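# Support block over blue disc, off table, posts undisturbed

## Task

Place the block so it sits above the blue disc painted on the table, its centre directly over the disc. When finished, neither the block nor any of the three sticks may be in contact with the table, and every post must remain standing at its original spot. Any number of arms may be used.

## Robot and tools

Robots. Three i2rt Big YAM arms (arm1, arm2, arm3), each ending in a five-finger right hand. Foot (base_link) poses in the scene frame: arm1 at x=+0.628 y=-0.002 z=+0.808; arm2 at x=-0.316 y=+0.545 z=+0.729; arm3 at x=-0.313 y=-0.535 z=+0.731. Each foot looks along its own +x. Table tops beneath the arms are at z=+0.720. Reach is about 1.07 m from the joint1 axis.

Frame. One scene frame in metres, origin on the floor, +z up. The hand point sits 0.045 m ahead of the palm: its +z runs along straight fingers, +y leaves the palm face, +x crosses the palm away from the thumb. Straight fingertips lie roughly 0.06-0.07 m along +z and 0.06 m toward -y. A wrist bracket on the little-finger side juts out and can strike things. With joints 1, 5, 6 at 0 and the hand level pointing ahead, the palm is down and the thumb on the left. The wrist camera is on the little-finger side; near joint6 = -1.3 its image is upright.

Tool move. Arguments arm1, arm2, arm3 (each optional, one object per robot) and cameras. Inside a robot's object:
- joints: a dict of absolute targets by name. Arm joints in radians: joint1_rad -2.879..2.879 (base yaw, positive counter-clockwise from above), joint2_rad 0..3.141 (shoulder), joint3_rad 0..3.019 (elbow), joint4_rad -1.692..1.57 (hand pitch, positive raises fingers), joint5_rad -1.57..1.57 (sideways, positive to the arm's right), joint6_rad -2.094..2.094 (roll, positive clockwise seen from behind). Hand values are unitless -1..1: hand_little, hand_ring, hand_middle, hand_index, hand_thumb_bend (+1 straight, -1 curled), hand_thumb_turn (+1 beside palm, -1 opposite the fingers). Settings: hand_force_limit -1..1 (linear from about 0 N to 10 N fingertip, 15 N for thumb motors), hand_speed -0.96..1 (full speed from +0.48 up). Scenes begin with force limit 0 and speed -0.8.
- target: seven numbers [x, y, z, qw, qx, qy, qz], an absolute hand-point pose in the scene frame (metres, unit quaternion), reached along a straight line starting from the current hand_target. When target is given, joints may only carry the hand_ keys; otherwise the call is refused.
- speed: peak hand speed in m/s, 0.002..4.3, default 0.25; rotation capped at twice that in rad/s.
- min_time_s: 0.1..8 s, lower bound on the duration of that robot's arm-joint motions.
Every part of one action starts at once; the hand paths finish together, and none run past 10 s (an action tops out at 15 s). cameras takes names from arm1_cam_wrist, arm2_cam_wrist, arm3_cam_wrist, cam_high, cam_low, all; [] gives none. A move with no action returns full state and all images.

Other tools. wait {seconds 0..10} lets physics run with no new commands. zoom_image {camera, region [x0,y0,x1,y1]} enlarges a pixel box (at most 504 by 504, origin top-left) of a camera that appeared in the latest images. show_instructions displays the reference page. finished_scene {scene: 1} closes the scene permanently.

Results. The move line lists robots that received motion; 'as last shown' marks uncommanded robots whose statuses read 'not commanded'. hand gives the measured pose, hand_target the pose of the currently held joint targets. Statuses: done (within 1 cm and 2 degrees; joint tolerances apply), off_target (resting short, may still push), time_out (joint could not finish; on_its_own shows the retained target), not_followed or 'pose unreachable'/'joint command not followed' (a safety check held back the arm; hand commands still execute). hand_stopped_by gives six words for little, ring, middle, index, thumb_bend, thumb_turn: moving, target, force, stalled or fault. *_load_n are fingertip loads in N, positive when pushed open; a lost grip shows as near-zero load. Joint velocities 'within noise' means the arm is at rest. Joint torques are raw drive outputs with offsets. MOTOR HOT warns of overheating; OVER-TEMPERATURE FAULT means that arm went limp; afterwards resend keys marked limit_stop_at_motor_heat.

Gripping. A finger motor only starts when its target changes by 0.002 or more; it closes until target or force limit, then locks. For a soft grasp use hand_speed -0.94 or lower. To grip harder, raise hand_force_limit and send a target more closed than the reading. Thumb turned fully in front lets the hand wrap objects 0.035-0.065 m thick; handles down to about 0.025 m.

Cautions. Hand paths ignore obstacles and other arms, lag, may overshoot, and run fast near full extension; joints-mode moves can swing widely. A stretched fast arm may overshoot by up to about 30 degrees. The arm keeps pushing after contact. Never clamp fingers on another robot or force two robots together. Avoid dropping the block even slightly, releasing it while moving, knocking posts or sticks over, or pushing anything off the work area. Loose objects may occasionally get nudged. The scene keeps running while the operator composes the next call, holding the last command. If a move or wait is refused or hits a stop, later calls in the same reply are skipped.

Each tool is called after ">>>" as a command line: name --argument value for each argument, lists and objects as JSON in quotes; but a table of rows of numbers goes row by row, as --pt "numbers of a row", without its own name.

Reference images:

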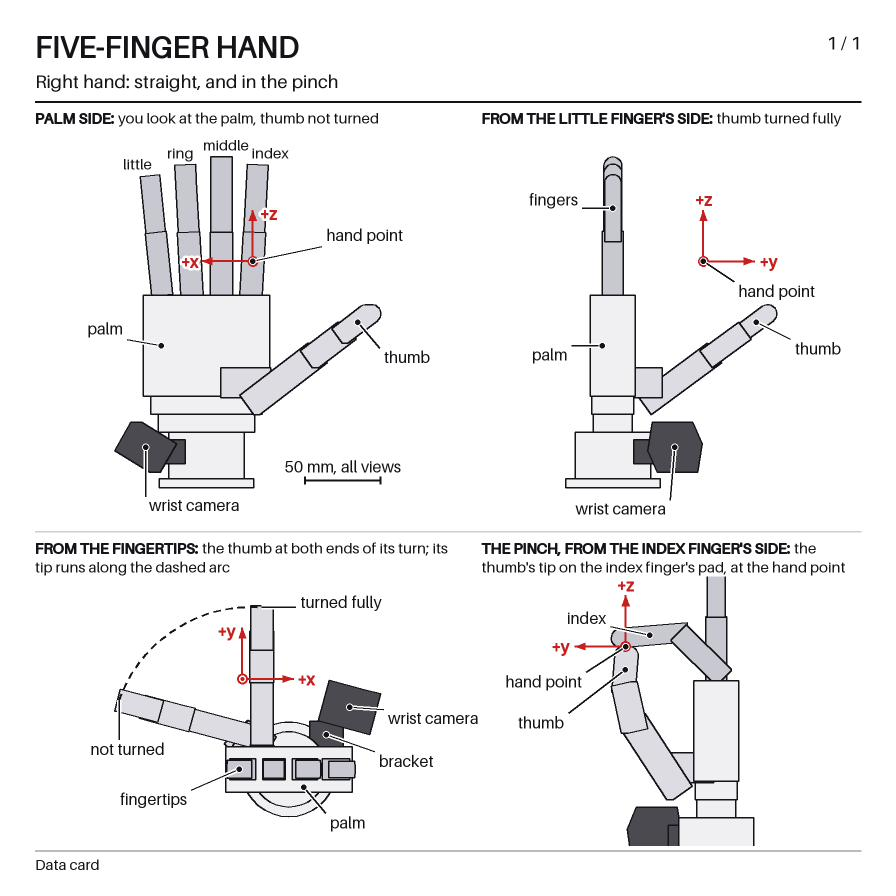

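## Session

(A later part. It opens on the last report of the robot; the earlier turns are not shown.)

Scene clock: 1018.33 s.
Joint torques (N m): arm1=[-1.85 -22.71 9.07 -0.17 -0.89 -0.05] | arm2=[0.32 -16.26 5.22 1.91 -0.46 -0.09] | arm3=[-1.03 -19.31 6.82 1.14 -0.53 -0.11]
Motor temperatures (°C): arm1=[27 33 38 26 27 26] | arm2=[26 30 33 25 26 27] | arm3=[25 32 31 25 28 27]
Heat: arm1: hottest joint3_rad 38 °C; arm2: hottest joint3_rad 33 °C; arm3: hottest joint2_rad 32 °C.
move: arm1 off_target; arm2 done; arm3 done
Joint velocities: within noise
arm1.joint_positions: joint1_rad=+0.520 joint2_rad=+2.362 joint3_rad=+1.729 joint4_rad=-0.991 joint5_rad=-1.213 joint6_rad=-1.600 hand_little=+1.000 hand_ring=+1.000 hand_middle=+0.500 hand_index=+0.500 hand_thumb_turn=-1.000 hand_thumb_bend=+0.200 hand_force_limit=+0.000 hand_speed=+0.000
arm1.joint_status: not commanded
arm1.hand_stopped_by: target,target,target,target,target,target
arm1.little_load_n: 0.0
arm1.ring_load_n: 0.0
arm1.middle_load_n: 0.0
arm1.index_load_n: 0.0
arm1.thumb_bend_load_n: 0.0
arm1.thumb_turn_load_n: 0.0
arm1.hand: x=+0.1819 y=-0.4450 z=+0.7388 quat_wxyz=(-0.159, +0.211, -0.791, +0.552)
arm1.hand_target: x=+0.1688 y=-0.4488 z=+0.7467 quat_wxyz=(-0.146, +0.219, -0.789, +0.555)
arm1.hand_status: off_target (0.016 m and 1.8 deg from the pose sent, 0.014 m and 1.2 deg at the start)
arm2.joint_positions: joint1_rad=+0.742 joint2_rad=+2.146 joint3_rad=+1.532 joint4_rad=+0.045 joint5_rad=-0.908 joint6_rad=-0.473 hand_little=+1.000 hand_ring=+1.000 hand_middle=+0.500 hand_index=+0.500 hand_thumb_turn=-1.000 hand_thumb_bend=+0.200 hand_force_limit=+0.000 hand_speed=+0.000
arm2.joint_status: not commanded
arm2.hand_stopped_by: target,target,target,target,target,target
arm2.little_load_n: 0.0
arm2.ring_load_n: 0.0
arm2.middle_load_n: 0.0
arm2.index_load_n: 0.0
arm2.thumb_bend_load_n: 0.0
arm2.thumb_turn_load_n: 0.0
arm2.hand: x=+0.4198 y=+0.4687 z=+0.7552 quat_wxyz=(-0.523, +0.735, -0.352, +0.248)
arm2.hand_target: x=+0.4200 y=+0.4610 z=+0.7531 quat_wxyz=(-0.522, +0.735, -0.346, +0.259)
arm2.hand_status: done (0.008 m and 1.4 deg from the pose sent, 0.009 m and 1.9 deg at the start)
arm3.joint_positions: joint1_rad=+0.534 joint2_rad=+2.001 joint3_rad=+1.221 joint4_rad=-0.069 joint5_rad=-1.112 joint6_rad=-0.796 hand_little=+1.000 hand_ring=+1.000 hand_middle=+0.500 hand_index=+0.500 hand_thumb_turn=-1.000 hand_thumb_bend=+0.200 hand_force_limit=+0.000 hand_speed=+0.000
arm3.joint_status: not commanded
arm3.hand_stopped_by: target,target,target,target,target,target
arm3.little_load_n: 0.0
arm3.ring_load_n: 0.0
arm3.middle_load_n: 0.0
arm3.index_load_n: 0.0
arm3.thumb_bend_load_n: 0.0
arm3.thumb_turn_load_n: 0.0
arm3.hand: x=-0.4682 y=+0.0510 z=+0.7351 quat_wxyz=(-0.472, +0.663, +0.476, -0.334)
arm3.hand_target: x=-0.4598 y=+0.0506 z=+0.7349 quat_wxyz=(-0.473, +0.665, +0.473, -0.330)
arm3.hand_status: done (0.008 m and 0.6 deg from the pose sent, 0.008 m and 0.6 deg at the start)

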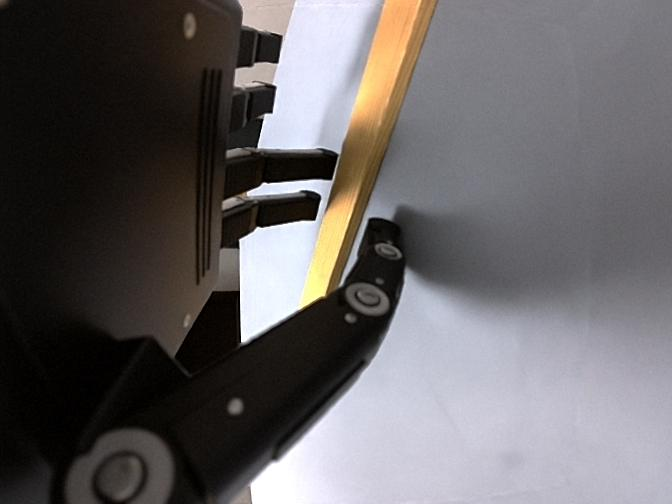

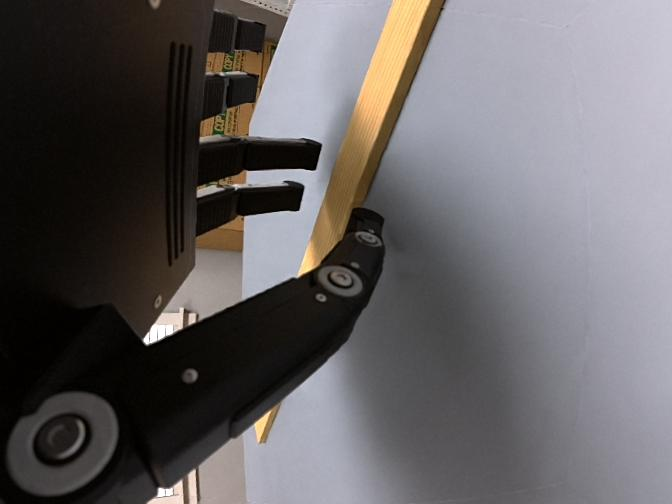

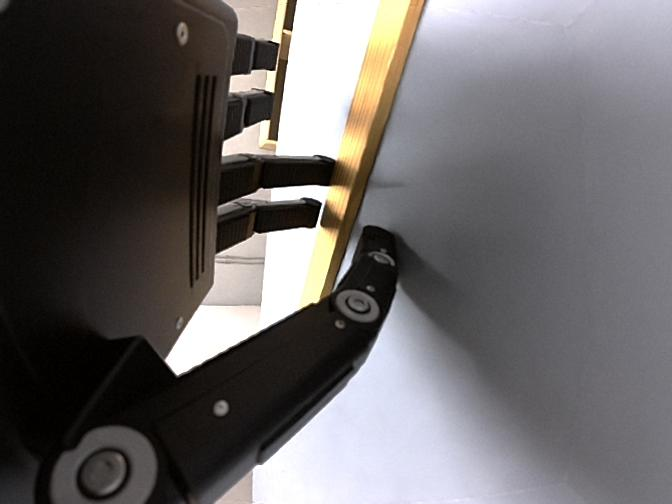

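>>> move --arm1 '{"joints": {"hand_speed": -0.92, "hand_force_limit": -0.1, "hand_index": 0.0, "hand_middle": 0.0}}' --cameras '["arm1_cam_wrist"]'

>>> zoom_image --camera "arm1_cam_wrist" --region '[240, 100, 540, 360]'

Scene clock: 1049.73 s.
Joint torques (N m): arm1=[-0.62 -22.65 9.09 -0.23 -0.31 -0.02] | arm2=[0.38 -16.56 5.08 1.88 -0.49 -0.08] | arm3=[-1.08 -18.55 6.82 0.99 -0.5 -0.11]
Motor temperatures (°C): arm1=[27 33 38 26 27 26] | arm2=[26 31 32 25 26 27] | arm3=[25 32 31 25 28 27]
Heat: arm1: hottest joint3_rad 38 °C; arm2: hottest joint3_rad 32 °C; arm3: hottest joint2_rad 32 °C.
move: arm1 off_target
Joint velocities: within noise
arm1.joint_positions: joint1_rad=+0.520 joint2_rad=+2.362 joint3_rad=+1.731 joint4_rad=-0.994 joint5_rad=-1.227 joint6_rad=-1.600 hand_little=+1.000 hand_ring=+1.000 hand_middle=+0.247 hand_index=+0.113 hand_thumb_turn=-1.000 hand_thumb_bend=+0.200 hand_force_limit=-0.100 hand_speed=-0.920
arm1.joint_status: hand_middle off_target (ended at +0.247, target +0.000); hand_index off_target (ended at +0.113, target +0.000); the others done
arm1.hand_stopped_by: target,target,force,force,target,target
arm1.little_load_n: 0.0
arm1.ring_load_n: 0.0
arm1.middle_load_n: 2.0
arm1.index_load_n: 5.5
arm1.thumb_bend_load_n: 1.0
arm1.thumb_turn_load_n: 0.0
arm1.hand: x=+0.1824 y=-0.4469 z=+0.7417 quat_wxyz=(-0.161, +0.210, -0.787, +0.557)
arm1.hand_target: x=+0.1688 y=-0.4488 z=+0.7467 quat_wxyz=(-0.146, +0.219, -0.789, +0.555)
arm1.hand_status: not commanded
arm2, arm3: as last shown

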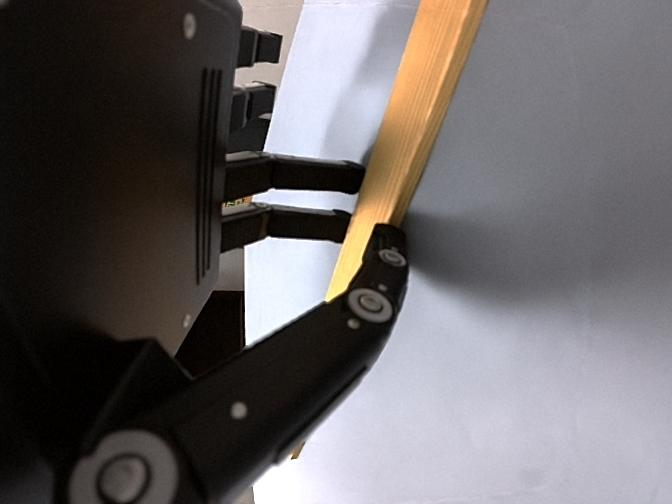

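Scaled by 1.680 from the camera's image (finer frame: 960x720).

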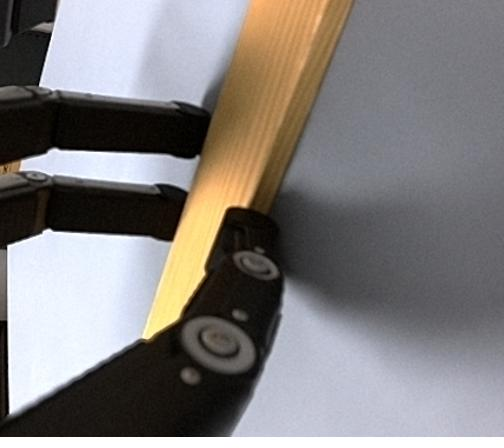

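>>> move --arm1 '{"joints": {"hand_force_limit": 0.2, "hand_index": -0.1, "hand_middle": -0.05}}' --arm3 '{"joints": {"hand_speed": -0.92, "hand_force_limit": -0.1, "hand_index": 0.0, "hand_middle": 0.0}}' --cameras '["arm1_cam_wrist", "arm3_cam_wrist"]'

>>> zoom_image --camera "arm3_cam_wrist" --region '[240, 100, 540, 360]'

Scene clock: 1062.47 s.
Joint torques (N m): arm1=[-1.79 -22.3 8.87 0.03 -0.1 -0.08] | arm2=[0.32 -16.44 5.07 1.85 -0.45 -0.08] | arm3=[-1.44 -18.08 6.8 0.98 -0.2 -0.11]
Motor temperatures (°C): arm1=[27 33 40 26 27 26] | arm2=[26 32 32 25 26 27] | arm3=[25 32 31 25 28 27]
Heat: arm1: hottest joint3_rad 40 °C; arm2: hottest joint2_rad 32 °C; arm3: hottest joint2_rad 32 °C.
move: arm1 off_target; arm3 off_target
Joint velocities: within noise
arm1.joint_positions: joint1_rad=+0.523 joint2_rad=+2.362 joint3_rad=+1.736 joint4_rad=-0.995 joint5_rad=-1.232 joint6_rad=-1.600 hand_little=+1.000 hand_ring=+1.000 hand_middle=+0.100 hand_index=+0.107 hand_thumb_turn=-1.000 hand_thumb_bend=+0.200 hand_force_limit=+0.200 hand_speed=-0.920
arm1.joint_status: hand_middle off_target (ended at +0.100, target -0.050); hand_index off_target (ended at +0.107, target -0.100); the others done
arm1.hand_stopped_by: target,target,force,force,target,target
arm1.little_load_n: 0.0
arm1.ring_load_n: 0.0
arm1.middle_load_n: 6.5
arm1.index_load_n: 0.0
arm1.thumb_bend_load_n: 0.5
arm1.thumb_turn_load_n: 0.0
arm1.hand: x=+0.1821 y=-0.4497 z=+0.7443 quat_wxyz=(-0.160, +0.212, -0.785, +0.559)
arm1.hand_target: x=+0.1687 y=-0.4488 z=+0.7468 quat_wxyz=(-0.146, +0.219, -0.789, +0.555)
arm1.hand_status: not commanded
arm2: as last shown
arm2.little_load_n: -0.5
arm3.joint_positions: joint1_rad=+0.534 joint2_rad=+1.992 joint3_rad=+1.221 joint4_rad=-0.069 joint5_rad=-1.121 joint6_rad=-0.796 hand_little=+1.000 hand_ring=+1.000 hand_middle=+0.105 hand_index=+0.000 hand_thumb_turn=-1.000 hand_thumb_bend=+0.200 hand_force_limit=-0.100 hand_speed=-0.920
arm3.joint_status: hand_middle off_target (ended at +0.105, target +0.000); the others done
arm3.hand_stopped_by: target,target,force,target,target,target
arm3.little_load_n: 0.0
arm3.ring_load_n: 0.0
arm3.middle_load_n: 0.0
arm3.index_load_n: 0.0
arm3.thumb_bend_load_n: 0.0
arm3.thumb_turn_load_n: 0.0
arm3.hand: x=-0.4691 y=+0.0510 z=+0.7412 quat_wxyz=(-0.475, +0.658, +0.478, -0.335)
arm3.hand_target: x=-0.4598 y=+0.0506 z=+0.7349 quat_wxyz=(-0.473, +0.665, +0.473, -0.330)
arm3.hand_status: not commanded

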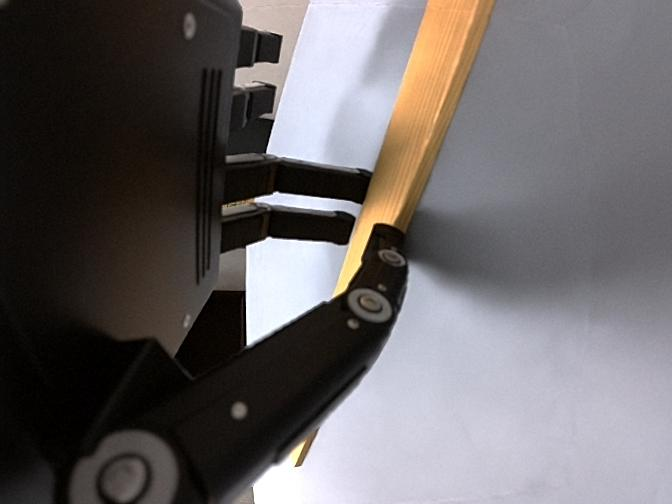

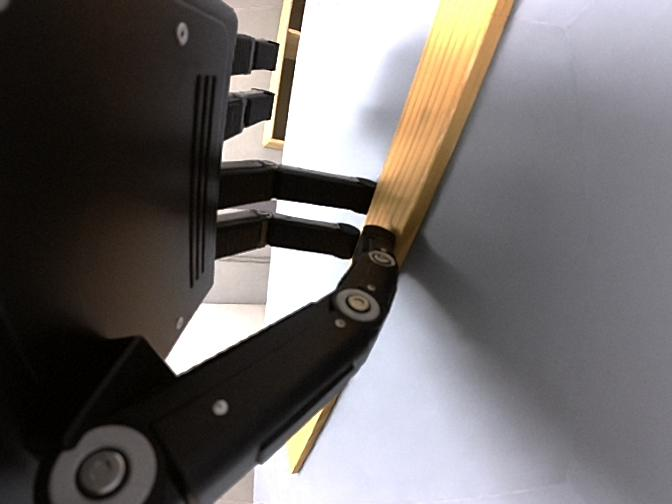

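Scaled by 1.680 from the camera's image (finer frame: 960x720).

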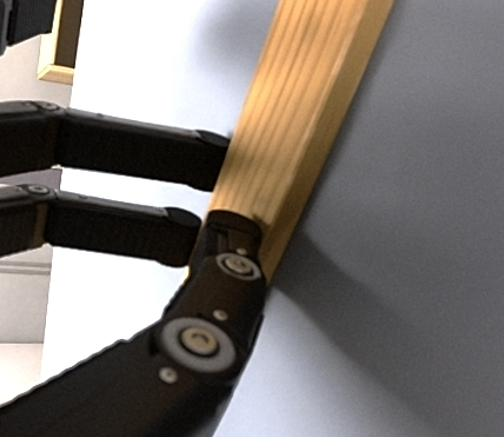

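>>> move --arm1 '{"joints": {"hand_speed": -0.5, "hand_index": 0.5, "hand_middle": 0.5}}' --arm3 '{"joints": {"hand_speed": -0.5, "hand_index": 0.5, "hand_middle": 0.5}}' --cameras '["arm1_cam_wrist", "arm3_cam_wrist"]'

Scene clock: 1091.83 s.
Joint torques (N m): arm1=[-1.44 -22.59 8.76 0.05 -0.85 -0.07] | arm2=[0.03 -16.62 5.04 1.81 -0.49 -0.1] | arm3=[-1.14 -18.73 6.99 1.02 -0.33 -0.08]
Motor temperatures (°C): arm1=[27 33 40 26 27 26] | arm2=[26 32 32 25 26 27] | arm3=[25 32 31 25 28 27]
Heat: arm1: hottest joint3_rad 40 °C; arm2: hottest joint2_rad 32 °C; arm3: hottest joint2_rad 32 °C.
move: arm1 done; arm3 done
Joint velocities: within noise
arm1.joint_positions: joint1_rad=+0.516 joint2_rad=+2.361 joint3_rad=+1.736 joint4_rad=-0.996 joint5_rad=-1.214 joint6_rad=-1.600 hand_little=+1.000 hand_ring=+1.000 hand_middle=+0.500 hand_index=+0.500 hand_thumb_turn=-1.000 hand_thumb_bend=+0.200 hand_force_limit=+0.200 hand_speed=-0.500
arm1.joint_status: all done
arm1.hand_stopped_by: target,target,target,target,target,target
arm1.little_load_n: 0.0
arm1.ring_load_n: 0.0
arm1.middle_load_n: 0.0
arm1.index_load_n: 0.0
arm1.thumb_bend_load_n: 0.0
arm1.thumb_turn_load_n: 0.0
arm1.hand: x=+0.1781 y=-0.4446 z=+0.7419 quat_wxyz=(-0.157, +0.210, -0.791, +0.553)
arm1.hand_target: x=+0.1686 y=-0.4487 z=+0.7467 quat_wxyz=(-0.146, +0.219, -0.789, +0.555)
arm1.hand_status: not commanded
arm2: as last shown
arm2.little_load_n: 0.0
arm3.joint_positions: joint1_rad=+0.534 joint2_rad=+1.992 joint3_rad=+1.221 joint4_rad=-0.069 joint5_rad=-1.118 joint6_rad=-0.796 hand_little=+1.000 hand_ring=+1.000 hand_middle=+0.500 hand_index=+0.500 hand_thumb_turn=-1.000 hand_thumb_bend=+0.200 hand_force_limit=-0.100 hand_speed=-0.500
arm3.joint_status: all done
arm3.hand_stopped_by: target,target,target,target,target,target
arm3.little_load_n: 0.0
arm3.ring_load_n: 0.0
arm3.middle_load_n: 0.0
arm3.index_load_n: -0.5
arm3.thumb_bend_load_n: -1.0
arm3.thumb_turn_load_n: 0.0
arm3.hand: x=-0.4687 y=+0.0515 z=+0.7407 quat_wxyz=(-0.475, +0.659, +0.478, -0.334)
arm3.hand_target: x=-0.4598 y=+0.0506 z=+0.7349 quat_wxyz=(-0.473, +0.665, +0.473, -0.330)
arm3.hand_status: not commanded

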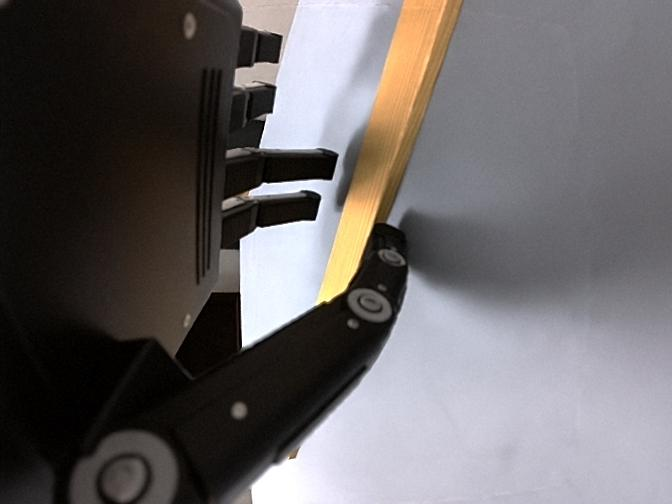

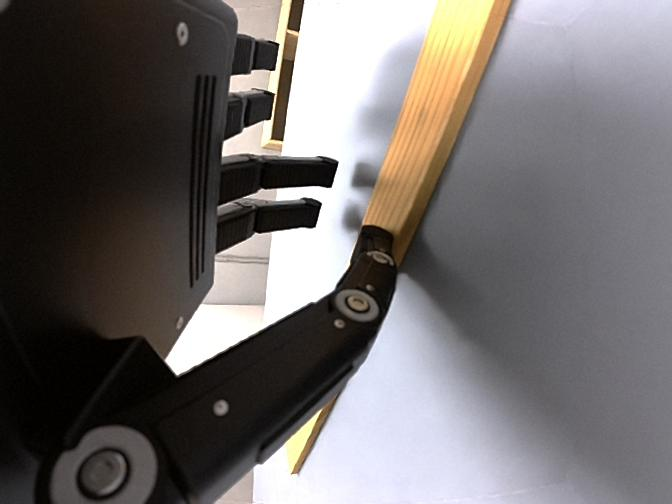

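>>> move --arm1 '{"target": [0.1684, -0.4470, 0.760, 0.1537, -0.2136, 0.7696, -0.5820], "speed": 0.15}' --arm2 '{"target": [0.420, 0.4610, 0.770, 0.5426, -0.7167, 0.3430, -0.2731], "speed": 0.15}' --arm3 '{"target": [-0.4597, 0.0506, 0.760, 0.4946, -0.6499, -0.4672, 0.3394], "speed": 0.15}' --cameras '["arm1_cam_wrist", "arm2_cam_wrist", "arm3_cam_wrist"]'

>>> move --arm3 '{"target": [-0.441, 0.0437, 0.757, 0.4946, -0.6499, -0.4672, 0.3394], "speed": 0.15}' --cameras '["arm1_cam_wrist", "arm2_cam_wrist", "arm3_cam_wrist"]'

>>> zoom_image --camera "arm1_cam_wrist" --region '[240, 100, 540, 360]'

>>> zoom_image --camera "arm2_cam_wrist" --region '[240, 100, 540, 360]'

>>> zoom_image --camera "arm3_cam_wrist" --region '[240, 100, 540, 360]'

Scene clock: 1118.33 s.
Joint torques (N m): arm1=[-1.49 -21.83 9.77 -0.27 -1.05 -0.11] | arm2=[0.21 -18.26 4.97 1.92 -0.41 0.23] | arm3=[-1.38 -19.37 6.63 2.14 -0.55 0.08]
Motor temperatures (°C): arm1=[27 34 41 26 27 26] | arm2=[26 32 32 25 26 27] | arm3=[25 32 31 25 28 27]
Heat: arm1: hottest joint3_rad 41 °C; arm2: hottest joint2_rad 32 °C; arm3: hottest joint2_rad 32 °C.
move: arm1 off_target; arm2 off_target; arm3 done
Joint velocities: within noise
arm1.joint_positions: joint1_rad=+0.504 joint2_rad=+2.361 joint3_rad=+1.736 joint4_rad=-1.060 joint5_rad=-1.278 joint6_rad=-1.657 hand_little=+1.000 hand_ring=+1.000 hand_middle=+0.500 hand_index=+0.500 hand_thumb_turn=-1.000 hand_thumb_bend=+0.200 hand_force_limit=+0.200 hand_speed=-0.500
arm1.joint_status: not commanded
arm1.hand_stopped_by: target,target,target,target,target,target
arm1.little_load_n: -0.5
arm1.ring_load_n: 0.0
arm1.middle_load_n: 0.0
arm1.index_load_n: 0.0
arm1.thumb_bend_load_n: 0.0
arm1.thumb_turn_load_n: 0.0
arm1.hand: x=+0.1837 y=-0.4417 z=+0.7534 quat_wxyz=(-0.168, +0.204, -0.773, +0.577)
arm1.hand_target: x=+0.1688 y=-0.4465 z=+0.7603 quat_wxyz=(-0.153, +0.213, -0.770, +0.582)
arm1.hand_status: off_target (0.018 m and 2.1 deg from the pose sent, 0.021 m and 4.2 deg at the start)
arm2.joint_positions: joint1_rad=+0.733 joint2_rad=+2.146 joint3_rad=+1.496 joint4_rad=+0.156 joint5_rad=-0.930 joint6_rad=-0.425 hand_little=+1.000 hand_ring=+1.000 hand_middle=+0.500 hand_index=+0.500 hand_thumb_turn=-1.000 hand_thumb_bend=+0.200 hand_force_limit=+0.000 hand_speed=+0.000
arm2.joint_status: not commanded
arm2.hand_stopped_by: target,target,target,target,target,target
arm2.little_load_n: 0.0
arm2.ring_load_n: 0.0
arm2.middle_load_n: 0.0
arm2.index_load_n: 0.0
arm2.thumb_bend_load_n: 0.0
arm2.thumb_turn_load_n: 0.5
arm2.hand: x=+0.4190 y=+0.4670 z=+0.7570 quat_wxyz=(-0.539, +0.722, -0.345, +0.263)
arm2.hand_target: x=+0.4199 y=+0.4611 z=+0.7699 quat_wxyz=(-0.542, +0.717, -0.343, +0.273)
arm2.hand_status: off_target (0.014 m and 1.4 deg from the pose sent, 0.017 m and 4.3 deg at the start)
arm3.joint_positions: joint1_rad=+0.524 joint2_rad=+1.974 joint3_rad=+1.203 joint4_rad=-0.026 joint5_rad=-1.155 joint6_rad=-0.758 hand_little=+1.000 hand_ring=+1.000 hand_middle=+0.500 hand_index=+0.500 hand_thumb_turn=-1.000 hand_thumb_bend=+0.200 hand_force_limit=-0.100 hand_speed=-0.500
arm3.joint_status: not commanded
arm3.hand_stopped_by: target,target,target,target,target,target
arm3.little_load_n: 0.0
arm3.ring_load_n: 0.0
arm3.middle_load_n: -0.5
arm3.index_load_n: 0.0
arm3.thumb_bend_load_n: 0.0
arm3.thumb_turn_load_n: 0.0
arm3.hand: x=-0.4674 y=+0.0486 z=+0.7537 quat_wxyz=(-0.487, +0.649, +0.472, -0.345)
arm3.hand_target: x=-0.4597 y=+0.0505 z=+0.7598 quat_wxyz=(-0.494, +0.650, +0.467, -0.339)
arm3.hand_status: done (0.010 m and 1.2 deg from the pose sent, 0.021 m and 2.8 deg at the start)

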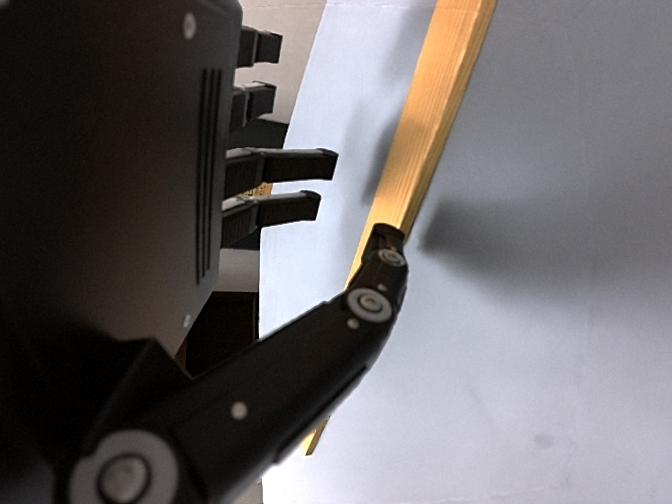

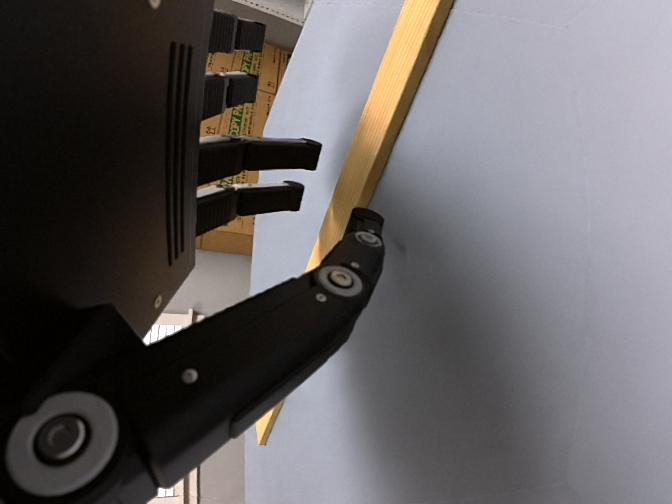

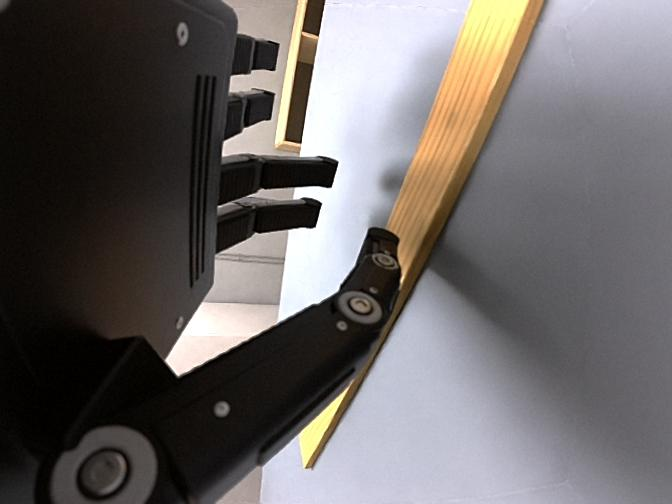

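Scene clock: 1119.47 s.
Joint torques (N m): arm1=[-1.44 -22.01 9.8 -0.36 -1.03 -0.07] | arm2=[0.32 -17.67 4.96 1.87 -0.45 0.14] | arm3=[-0.91 -20.48 6.72 0.87 -0.54 -0.17]
Motor temperatures (°C): arm1=[27 34 41 26 27 26] | arm2=[26 32 32 25 26 27] | arm3=[25 32 31 25 28 27]
Heat: arm1: hottest joint3_rad 41 °C; arm2: hottest joint2_rad 32 °C; arm3: hottest joint2_rad 32 °C.
move: arm3 done
Joint velocities: within noise
arm1, arm2: as last shown
arm1.little_load_n: 0.0
arm1.hand: x=+0.1837 y=-0.4417 z=+0.7533 quat_wxyz=(-0.168, +0.204, -0.773, +0.577)
arm2.thumb_turn_load_n: 0.0
arm2.hand: x=+0.4190 y=+0.4670 z=+0.7570 quat_wxyz=(-0.539, +0.722, -0.345, +0.262)
arm3.joint_positions: joint1_rad=+0.484 joint2_rad=+1.972 joint3_rad=+1.192 joint4_rad=-0.050 joint5_rad=-1.179 joint6_rad=-0.795 hand_little=+1.000 hand_ring=+1.000 hand_middle=+0.500 hand_index=+0.500 hand_thumb_turn=-1.000 hand_thumb_bend=+0.200 hand_force_limit=-0.100 hand_speed=-0.500
arm3.joint_status: not commanded
arm3.hand_stopped_by: target,target,target,target,target,target
arm3.little_load_n: -0.5
arm3.ring_load_n: 0.0
arm3.middle_load_n: -0.5
arm3.index_load_n: 0.0
arm3.thumb_bend_load_n: 0.0
arm3.thumb_turn_load_n: 0.5
arm3.hand: x=-0.4461 y=+0.0447 z=+0.7507 quat_wxyz=(-0.491, +0.651, +0.466, -0.344)
arm3.hand_target: x=-0.4410 y=+0.0438 z=+0.7569 quat_wxyz=(-0.495, +0.650, +0.467, -0.339)
arm3.hand_status: done (0.008 m and 0.7 deg from the pose sent, 0.027 m and 1.2 deg at the start)

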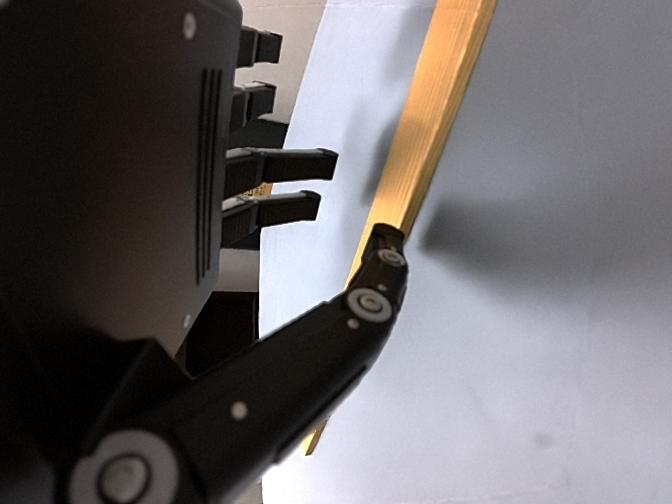

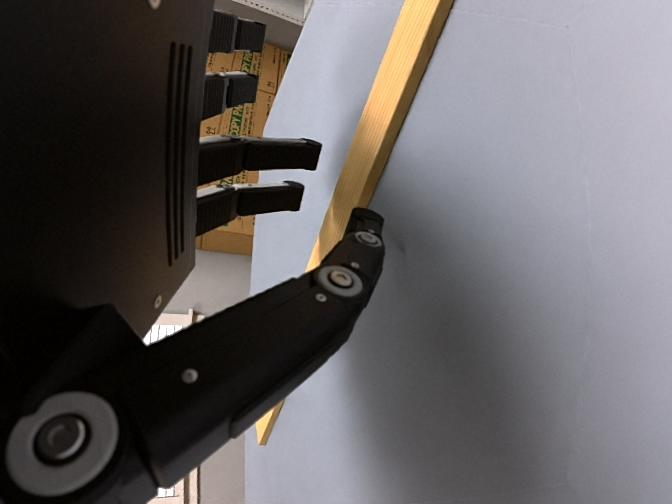

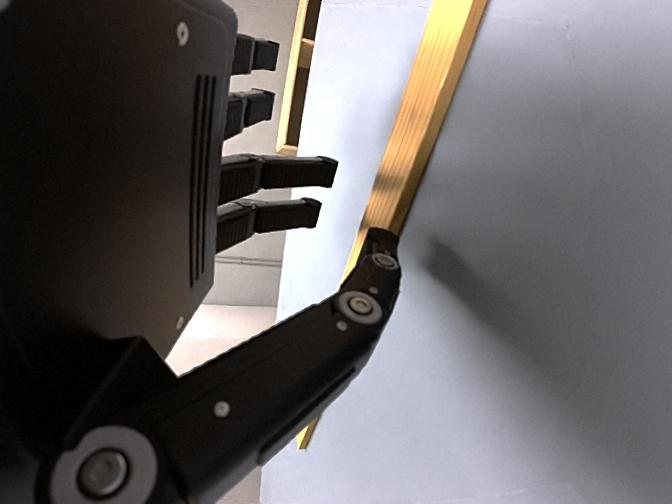

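Scaled by 1.680 from the camera's image (finer frame: 960x720).

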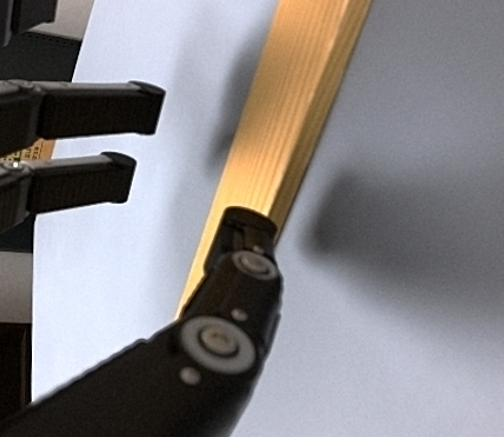

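Scaled by 1.680 from the camera's image (finer frame: 960x720).

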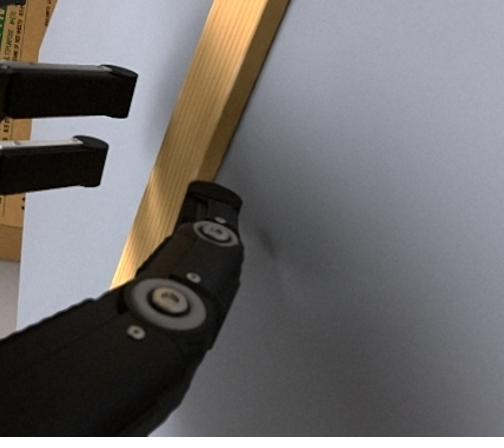

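Scaled by 1.680 from the camera's image (finer frame: 960x720).

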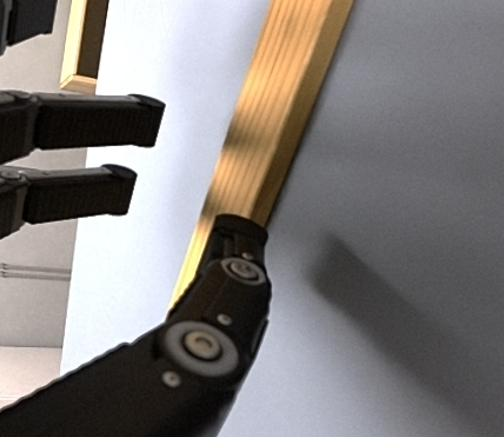

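>>> move --arm1 '{"target": [0.1624, -0.4366, 0.746, 0.1537, -0.2136, 0.7696, -0.5820], "speed": 0.12}' --arm2 '{"target": [0.4247, 0.4647, 0.754, 0.5426, -0.7167, 0.3430, -0.2731], "speed": 0.12}' --arm3 '{"target": [-0.4316, 0.0402, 0.744, 0.4946, -0.6499, -0.4672, 0.3394], "speed": 0.12}' --cameras '["arm1_cam_wrist", "arm2_cam_wrist", "arm3_cam_wrist"]'

>>> zoom_image --camera "arm1_cam_wrist" --region '[240, 100, 540, 360]'

>>> zoom_image --camera "arm2_cam_wrist" --region '[240, 100, 540, 360]'

>>> zoom_image --camera "arm3_cam_wrist" --region '[240, 100, 540, 360]'

Scene clock: 1208.60 s.
Joint torques (N m): arm1=[-1.14 -20.95 9.31 -0.44 -0.95 -0.11] | arm2=[1.32 -16.85 5.39 1.94 -0.19 0.2] | arm3=[-1.08 -18.2 6.43 0.87 -0.53 -0.1]
Motor temperatures (°C): arm1=[27 35 43 26 27 26] | arm2=[26 33 32 25 26 27] | arm3=[25 33 31 25 28 27]
Heat: arm1: hottest joint3_rad 43 °C; arm2: hottest joint2_rad 33 °C; arm3: hottest joint2_rad 33 °C.
move: arm1 off_target; arm2 done; arm3 done
Joint velocities: within noise
arm1.joint_positions: joint1_rad=+0.484 joint2_rad=+2.388 joint3_rad=+1.763 joint4_rad=-1.110 joint5_rad=-1.278 joint6_rad=-1.721 hand_little=+1.000 hand_ring=+1.000 hand_middle=+0.500 hand_index=+0.500 hand_thumb_turn=-1.000 hand_thumb_bend=+0.200 hand_force_limit=+0.200 hand_speed=-0.500
arm1.joint_status: not commanded
arm1.hand_stopped_by: target,target,target,target,target,target
arm1.little_load_n: 0.0
arm1.ring_load_n: 0.0
arm1.middle_load_n: 0.0
arm1.index_load_n: 0.0
arm1.thumb_bend_load_n: 0.0
arm1.thumb_turn_load_n: 0.0
arm1.hand: x=+0.1744 y=-0.4325 z=+0.7451 quat_wxyz=(-0.163, +0.206, -0.772, +0.579)
arm1.hand_target: x=+0.1626 y=-0.4363 z=+0.7463 quat_wxyz=(-0.153, +0.213, -0.770, +0.582)
arm1.hand_status: off_target (0.013 m and 1.4 deg from the pose sent, 0.023 m and 2.1 deg at the start)
arm2.joint_positions: joint1_rad=+0.733 joint2_rad=+2.161 joint3_rad=+1.496 joint4_rad=+0.186 joint5_rad=-0.928 joint6_rad=-0.419 hand_little=+1.000 hand_ring=+1.000 hand_middle=+0.500 hand_index=+0.500 hand_thumb_turn=-1.000 hand_thumb_bend=+0.200 hand_force_limit=+0.000 hand_speed=+0.000
arm2.joint_status: not commanded
arm2.hand_stopped_by: target,target,target,target,target,target
arm2.little_load_n: 0.0
arm2.ring_load_n: 0.0
arm2.middle_load_n: 0.0
arm2.index_load_n: 0.0
arm2.thumb_bend_load_n: 0.0
arm2.thumb_turn_load_n: 0.0
arm2.hand: x=+0.4216 y=+0.4664 z=+0.7506 quat_wxyz=(-0.540, +0.720, -0.343, +0.267)
arm2.hand_target: x=+0.4246 y=+0.4648 z=+0.7541 quat_wxyz=(-0.543, +0.717, -0.343, +0.273)
arm2.hand_status: done (0.005 m and 0.9 deg from the pose sent, 0.007 m and 1.4 deg at the start)
arm3.joint_positions: joint1_rad=+0.470 joint2_rad=+1.972 joint3_rad=+1.184 joint4_rad=-0.056 joint5_rad=-1.190 joint6_rad=-0.830 hand_little=+1.000 hand_ring=+1.000 hand_middle=+0.500 hand_index=+0.500 hand_thumb_turn=-1.000 hand_thumb_bend=+0.200 hand_force_limit=-0.100 hand_speed=-0.500
arm3.joint_status: not commanded
arm3.hand_stopped_by: target,target,target,target,target,target
arm3.little_load_n: 0.0
arm3.ring_load_n: 0.0
arm3.middle_load_n: 0.0
arm3.index_load_n: 0.0
arm3.thumb_bend_load_n: 0.5
arm3.thumb_turn_load_n: 0.0
arm3.hand: x=-0.4386 y=+0.0431 z=+0.7483 quat_wxyz=(-0.496, +0.646, +0.471, -0.340)
arm3.hand_target: x=-0.4317 y=+0.0402 z=+0.7440 quat_wxyz=(-0.495, +0.650, +0.467, -0.339)
arm3.hand_status: done (0.009 m and 0.7 deg from the pose sent, 0.017 m and 0.7 deg at the start)

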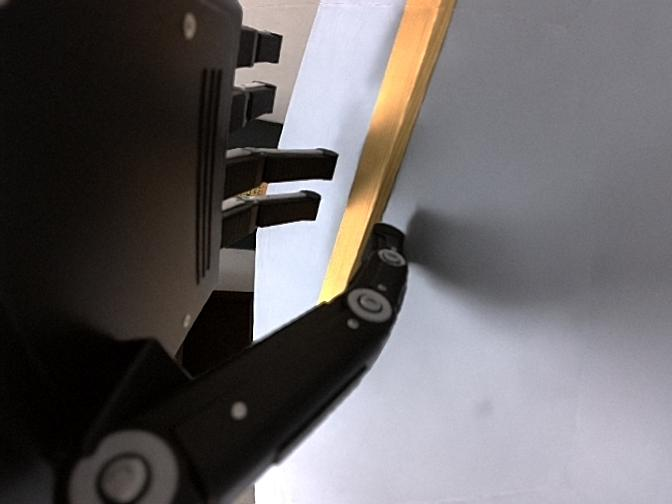

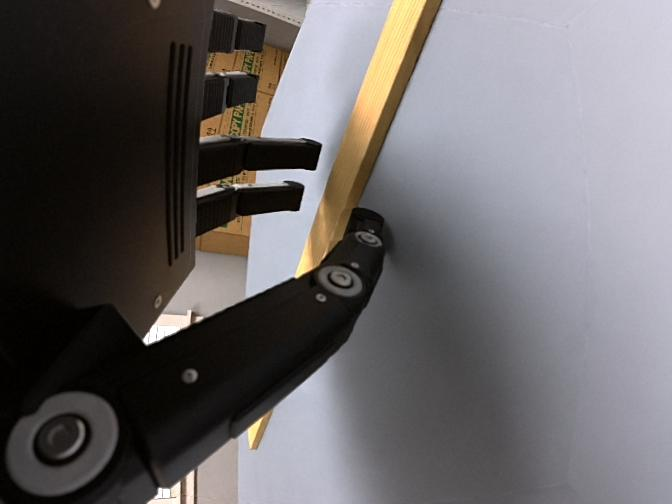

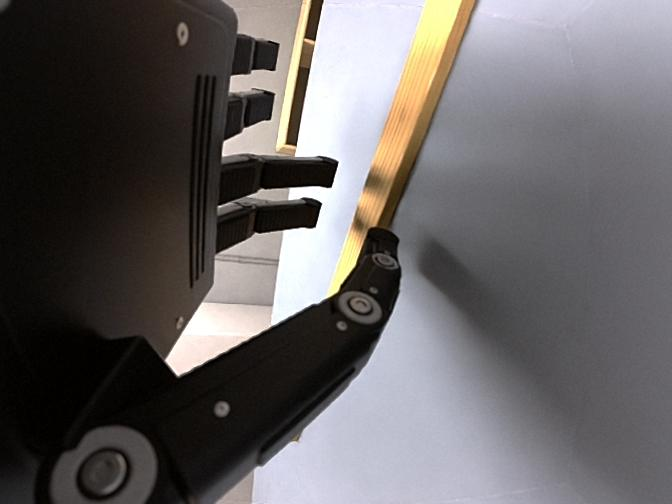

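Scaled by 1.680 from the camera's image (finer frame: 960x720).

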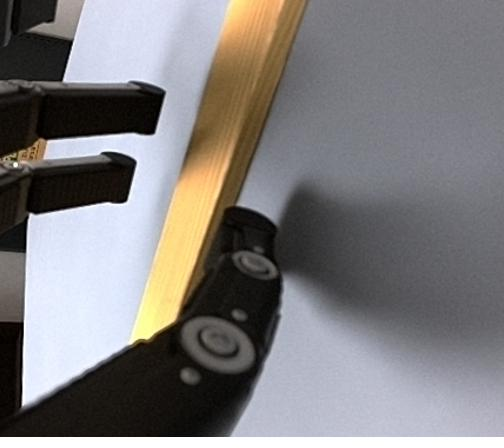

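Scaled by 1.680 from the camera's image (finer frame: 960x720).

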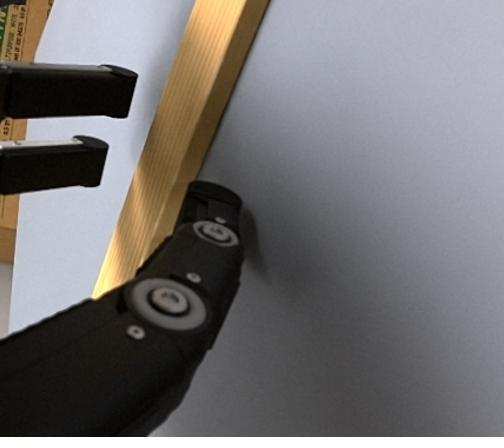

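Scaled by 1.680 from the camera's image (finer frame: 960x720).

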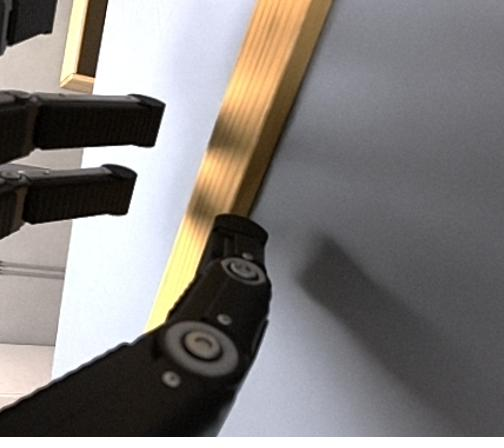

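>>> move --arm1 '{"target": [0.1610, -0.4362, 0.739, 0.1537, -0.2136, 0.7696, -0.5820], "speed": 0.1}' --arm2 '{"target": [0.4247, 0.4647, 0.748, 0.5426, -0.7167, 0.3430, -0.2731], "speed": 0.1}' --arm3 '{"target": [-0.4316, 0.0402, 0.7335, 0.4946, -0.6499, -0.4672, 0.3394], "speed": 0.1}' --cameras '["arm1_cam_wrist", "arm2_cam_wrist", "arm3_cam_wrist"]'

>>> zoom_image --camera "arm1_cam_wrist" --region '[240, 100, 540, 360]'

>>> zoom_image --camera "arm2_cam_wrist" --region '[240, 100, 540, 360]'

>>> zoom_image --camera "arm3_cam_wrist" --region '[240, 100, 540, 360]'

Scene clock: 1222.43 s.
Joint torques (N m): arm1=[-1.73 -20.66 9.62 -0.44 -0.96 -0.08] | arm2=[0.91 -16.26 5.24 1.8 -0.18 0.17] | arm3=[-0.97 -16.91 6.22 1.66 -0.55 -0.15]
Motor temperatures (°C): arm1=[27 36 42 26 27 26] | arm2=[26 33 32 25 26 27] | arm3=[25 33 31 25 28 27]
Heat: arm1: hottest joint3_rad 42 °C; arm2: hottest joint2_rad 33 °C; arm3: hottest joint2_rad 33 °C.
move: arm1 off_target; arm2 done; arm3 off_target
Joint velocities: within noise
arm1.joint_positions: joint1_rad=+0.484 joint2_rad=+2.400 joint3_rad=+1.770 joint4_rad=-1.111 joint5_rad=-1.278 joint6_rad=-1.727 hand_little=+1.000 hand_ring=+1.000 hand_middle=+0.500 hand_index=+0.500 hand_thumb_turn=-1.000 hand_thumb_bend=+0.200 hand_force_limit=+0.200 hand_speed=-0.500
arm1.joint_status: not commanded
arm1.hand_stopped_by: target,target,target,target,target,target
arm1.little_load_n: 0.0
arm1.ring_load_n: 0.0
arm1.middle_load_n: 0.0
arm1.index_load_n: 0.0
arm1.thumb_bend_load_n: 0.0
arm1.thumb_turn_load_n: 0.0
arm1.hand: x=+0.1740 y=-0.4327 z=+0.7397 quat_wxyz=(-0.164, +0.207, -0.771, +0.579)
arm1.hand_target: x=+0.1614 y=-0.4358 z=+0.7391 quat_wxyz=(-0.153, +0.213, -0.770, +0.582)
arm1.hand_status: off_target (0.014 m and 1.5 deg from the pose sent, 0.015 m and 1.4 deg at the start)
arm2.joint_positions: joint1_rad=+0.733 joint2_rad=+2.168 joint3_rad=+1.496 joint4_rad=+0.198 joint5_rad=-0.928 joint6_rad=-0.419 hand_little=+1.000 hand_ring=+1.000 hand_middle=+0.500 hand_index=+0.500 hand_thumb_turn=-1.000 hand_thumb_bend=+0.200 hand_force_limit=+0.000 hand_speed=+0.000
arm2.joint_status: not commanded
arm2.hand_stopped_by: target,target,target,target,target,target
arm2.little_load_n: 0.0
arm2.ring_load_n: 0.0
arm2.middle_load_n: 0.0
arm2.index_load_n: 0.0
arm2.thumb_bend_load_n: 0.0
arm2.thumb_turn_load_n: 0.0
arm2.hand: x=+0.4226 y=+0.4661 z=+0.7474 quat_wxyz=(-0.541, +0.720, -0.342, +0.269)
arm2.hand_target: x=+0.4246 y=+0.4648 z=+0.7480 quat_wxyz=(-0.542, +0.717, -0.343, +0.273)
arm2.hand_status: done (0.003 m and 0.7 deg from the pose sent, 0.004 m and 0.9 deg at the start)
arm3.joint_positions: joint1_rad=+0.470 joint2_rad=+1.981 joint3_rad=+1.184 joint4_rad=-0.056 joint5_rad=-1.191 joint6_rad=-0.832 hand_little=+1.000 hand_ring=+1.000 hand_middle=+0.500 hand_index=+0.500 hand_thumb_turn=-1.000 hand_thumb_bend=+0.200 hand_force_limit=-0.100 hand_speed=-0.500
arm3.joint_status: not commanded
arm3.hand_stopped_by: target,target,target,target,target,target
arm3.little_load_n: 0.0
arm3.ring_load_n: -0.5
arm3.middle_load_n: 0.0
arm3.index_load_n: 0.0
arm3.thumb_bend_load_n: 0.0
arm3.thumb_turn_load_n: 0.0
arm3.hand: x=-0.4387 y=+0.0421 z=+0.7436 quat_wxyz=(-0.494, +0.647, +0.470, -0.342)
arm3.hand_target: x=-0.4317 y=+0.0400 z=+0.7336 quat_wxyz=(-0.494, +0.650, +0.467, -0.339)
arm3.hand_status: off_target (0.012 m and 0.5 deg from the pose sent, 0.017 m and 0.7 deg at the start)

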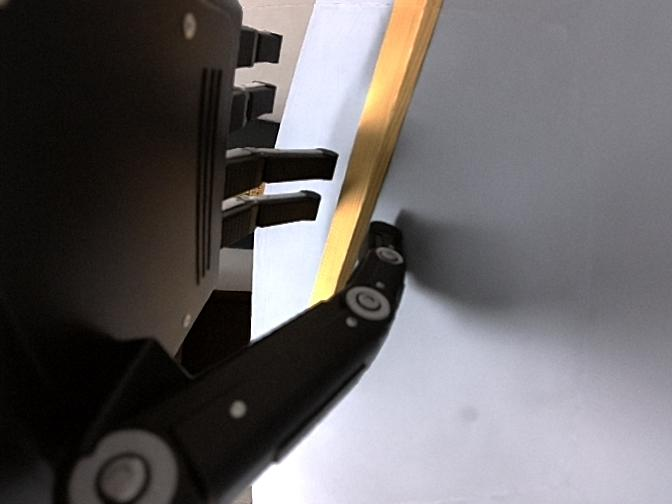

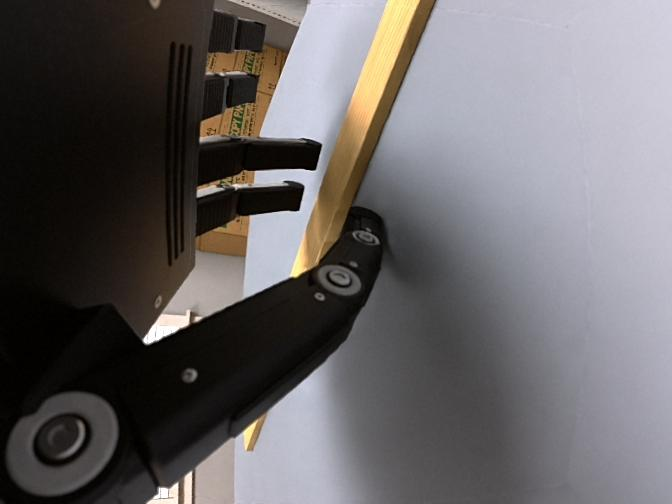

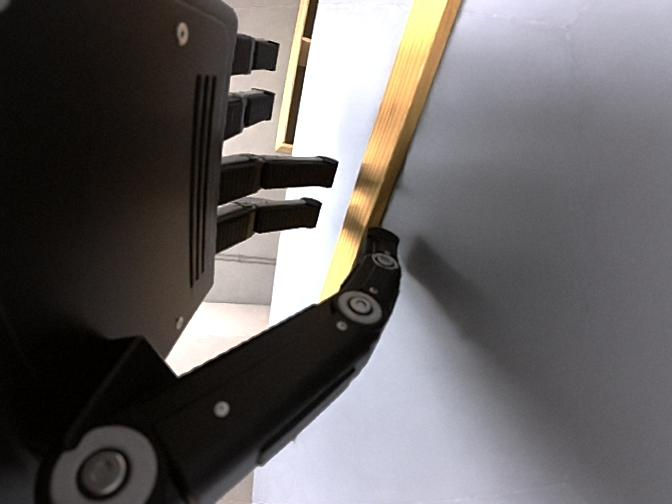

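Scaled by 1.680 from the camera's image (finer frame: 960x720).

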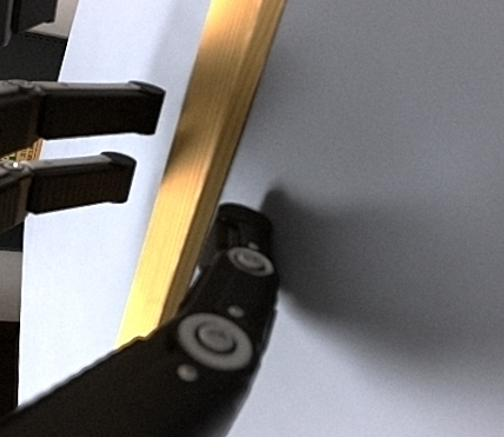

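Scaled by 1.680 from the camera's image (finer frame: 960x720).

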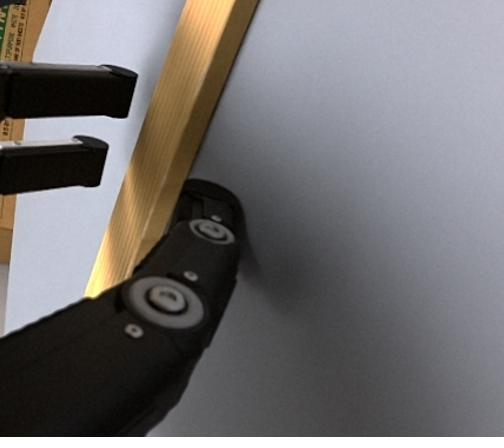

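Scaled by 1.680 from the camera's image (finer frame: 960x720).

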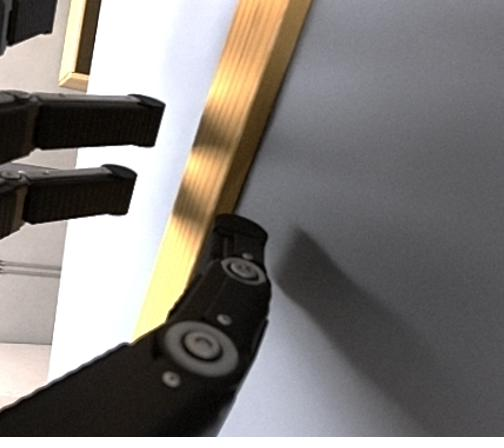

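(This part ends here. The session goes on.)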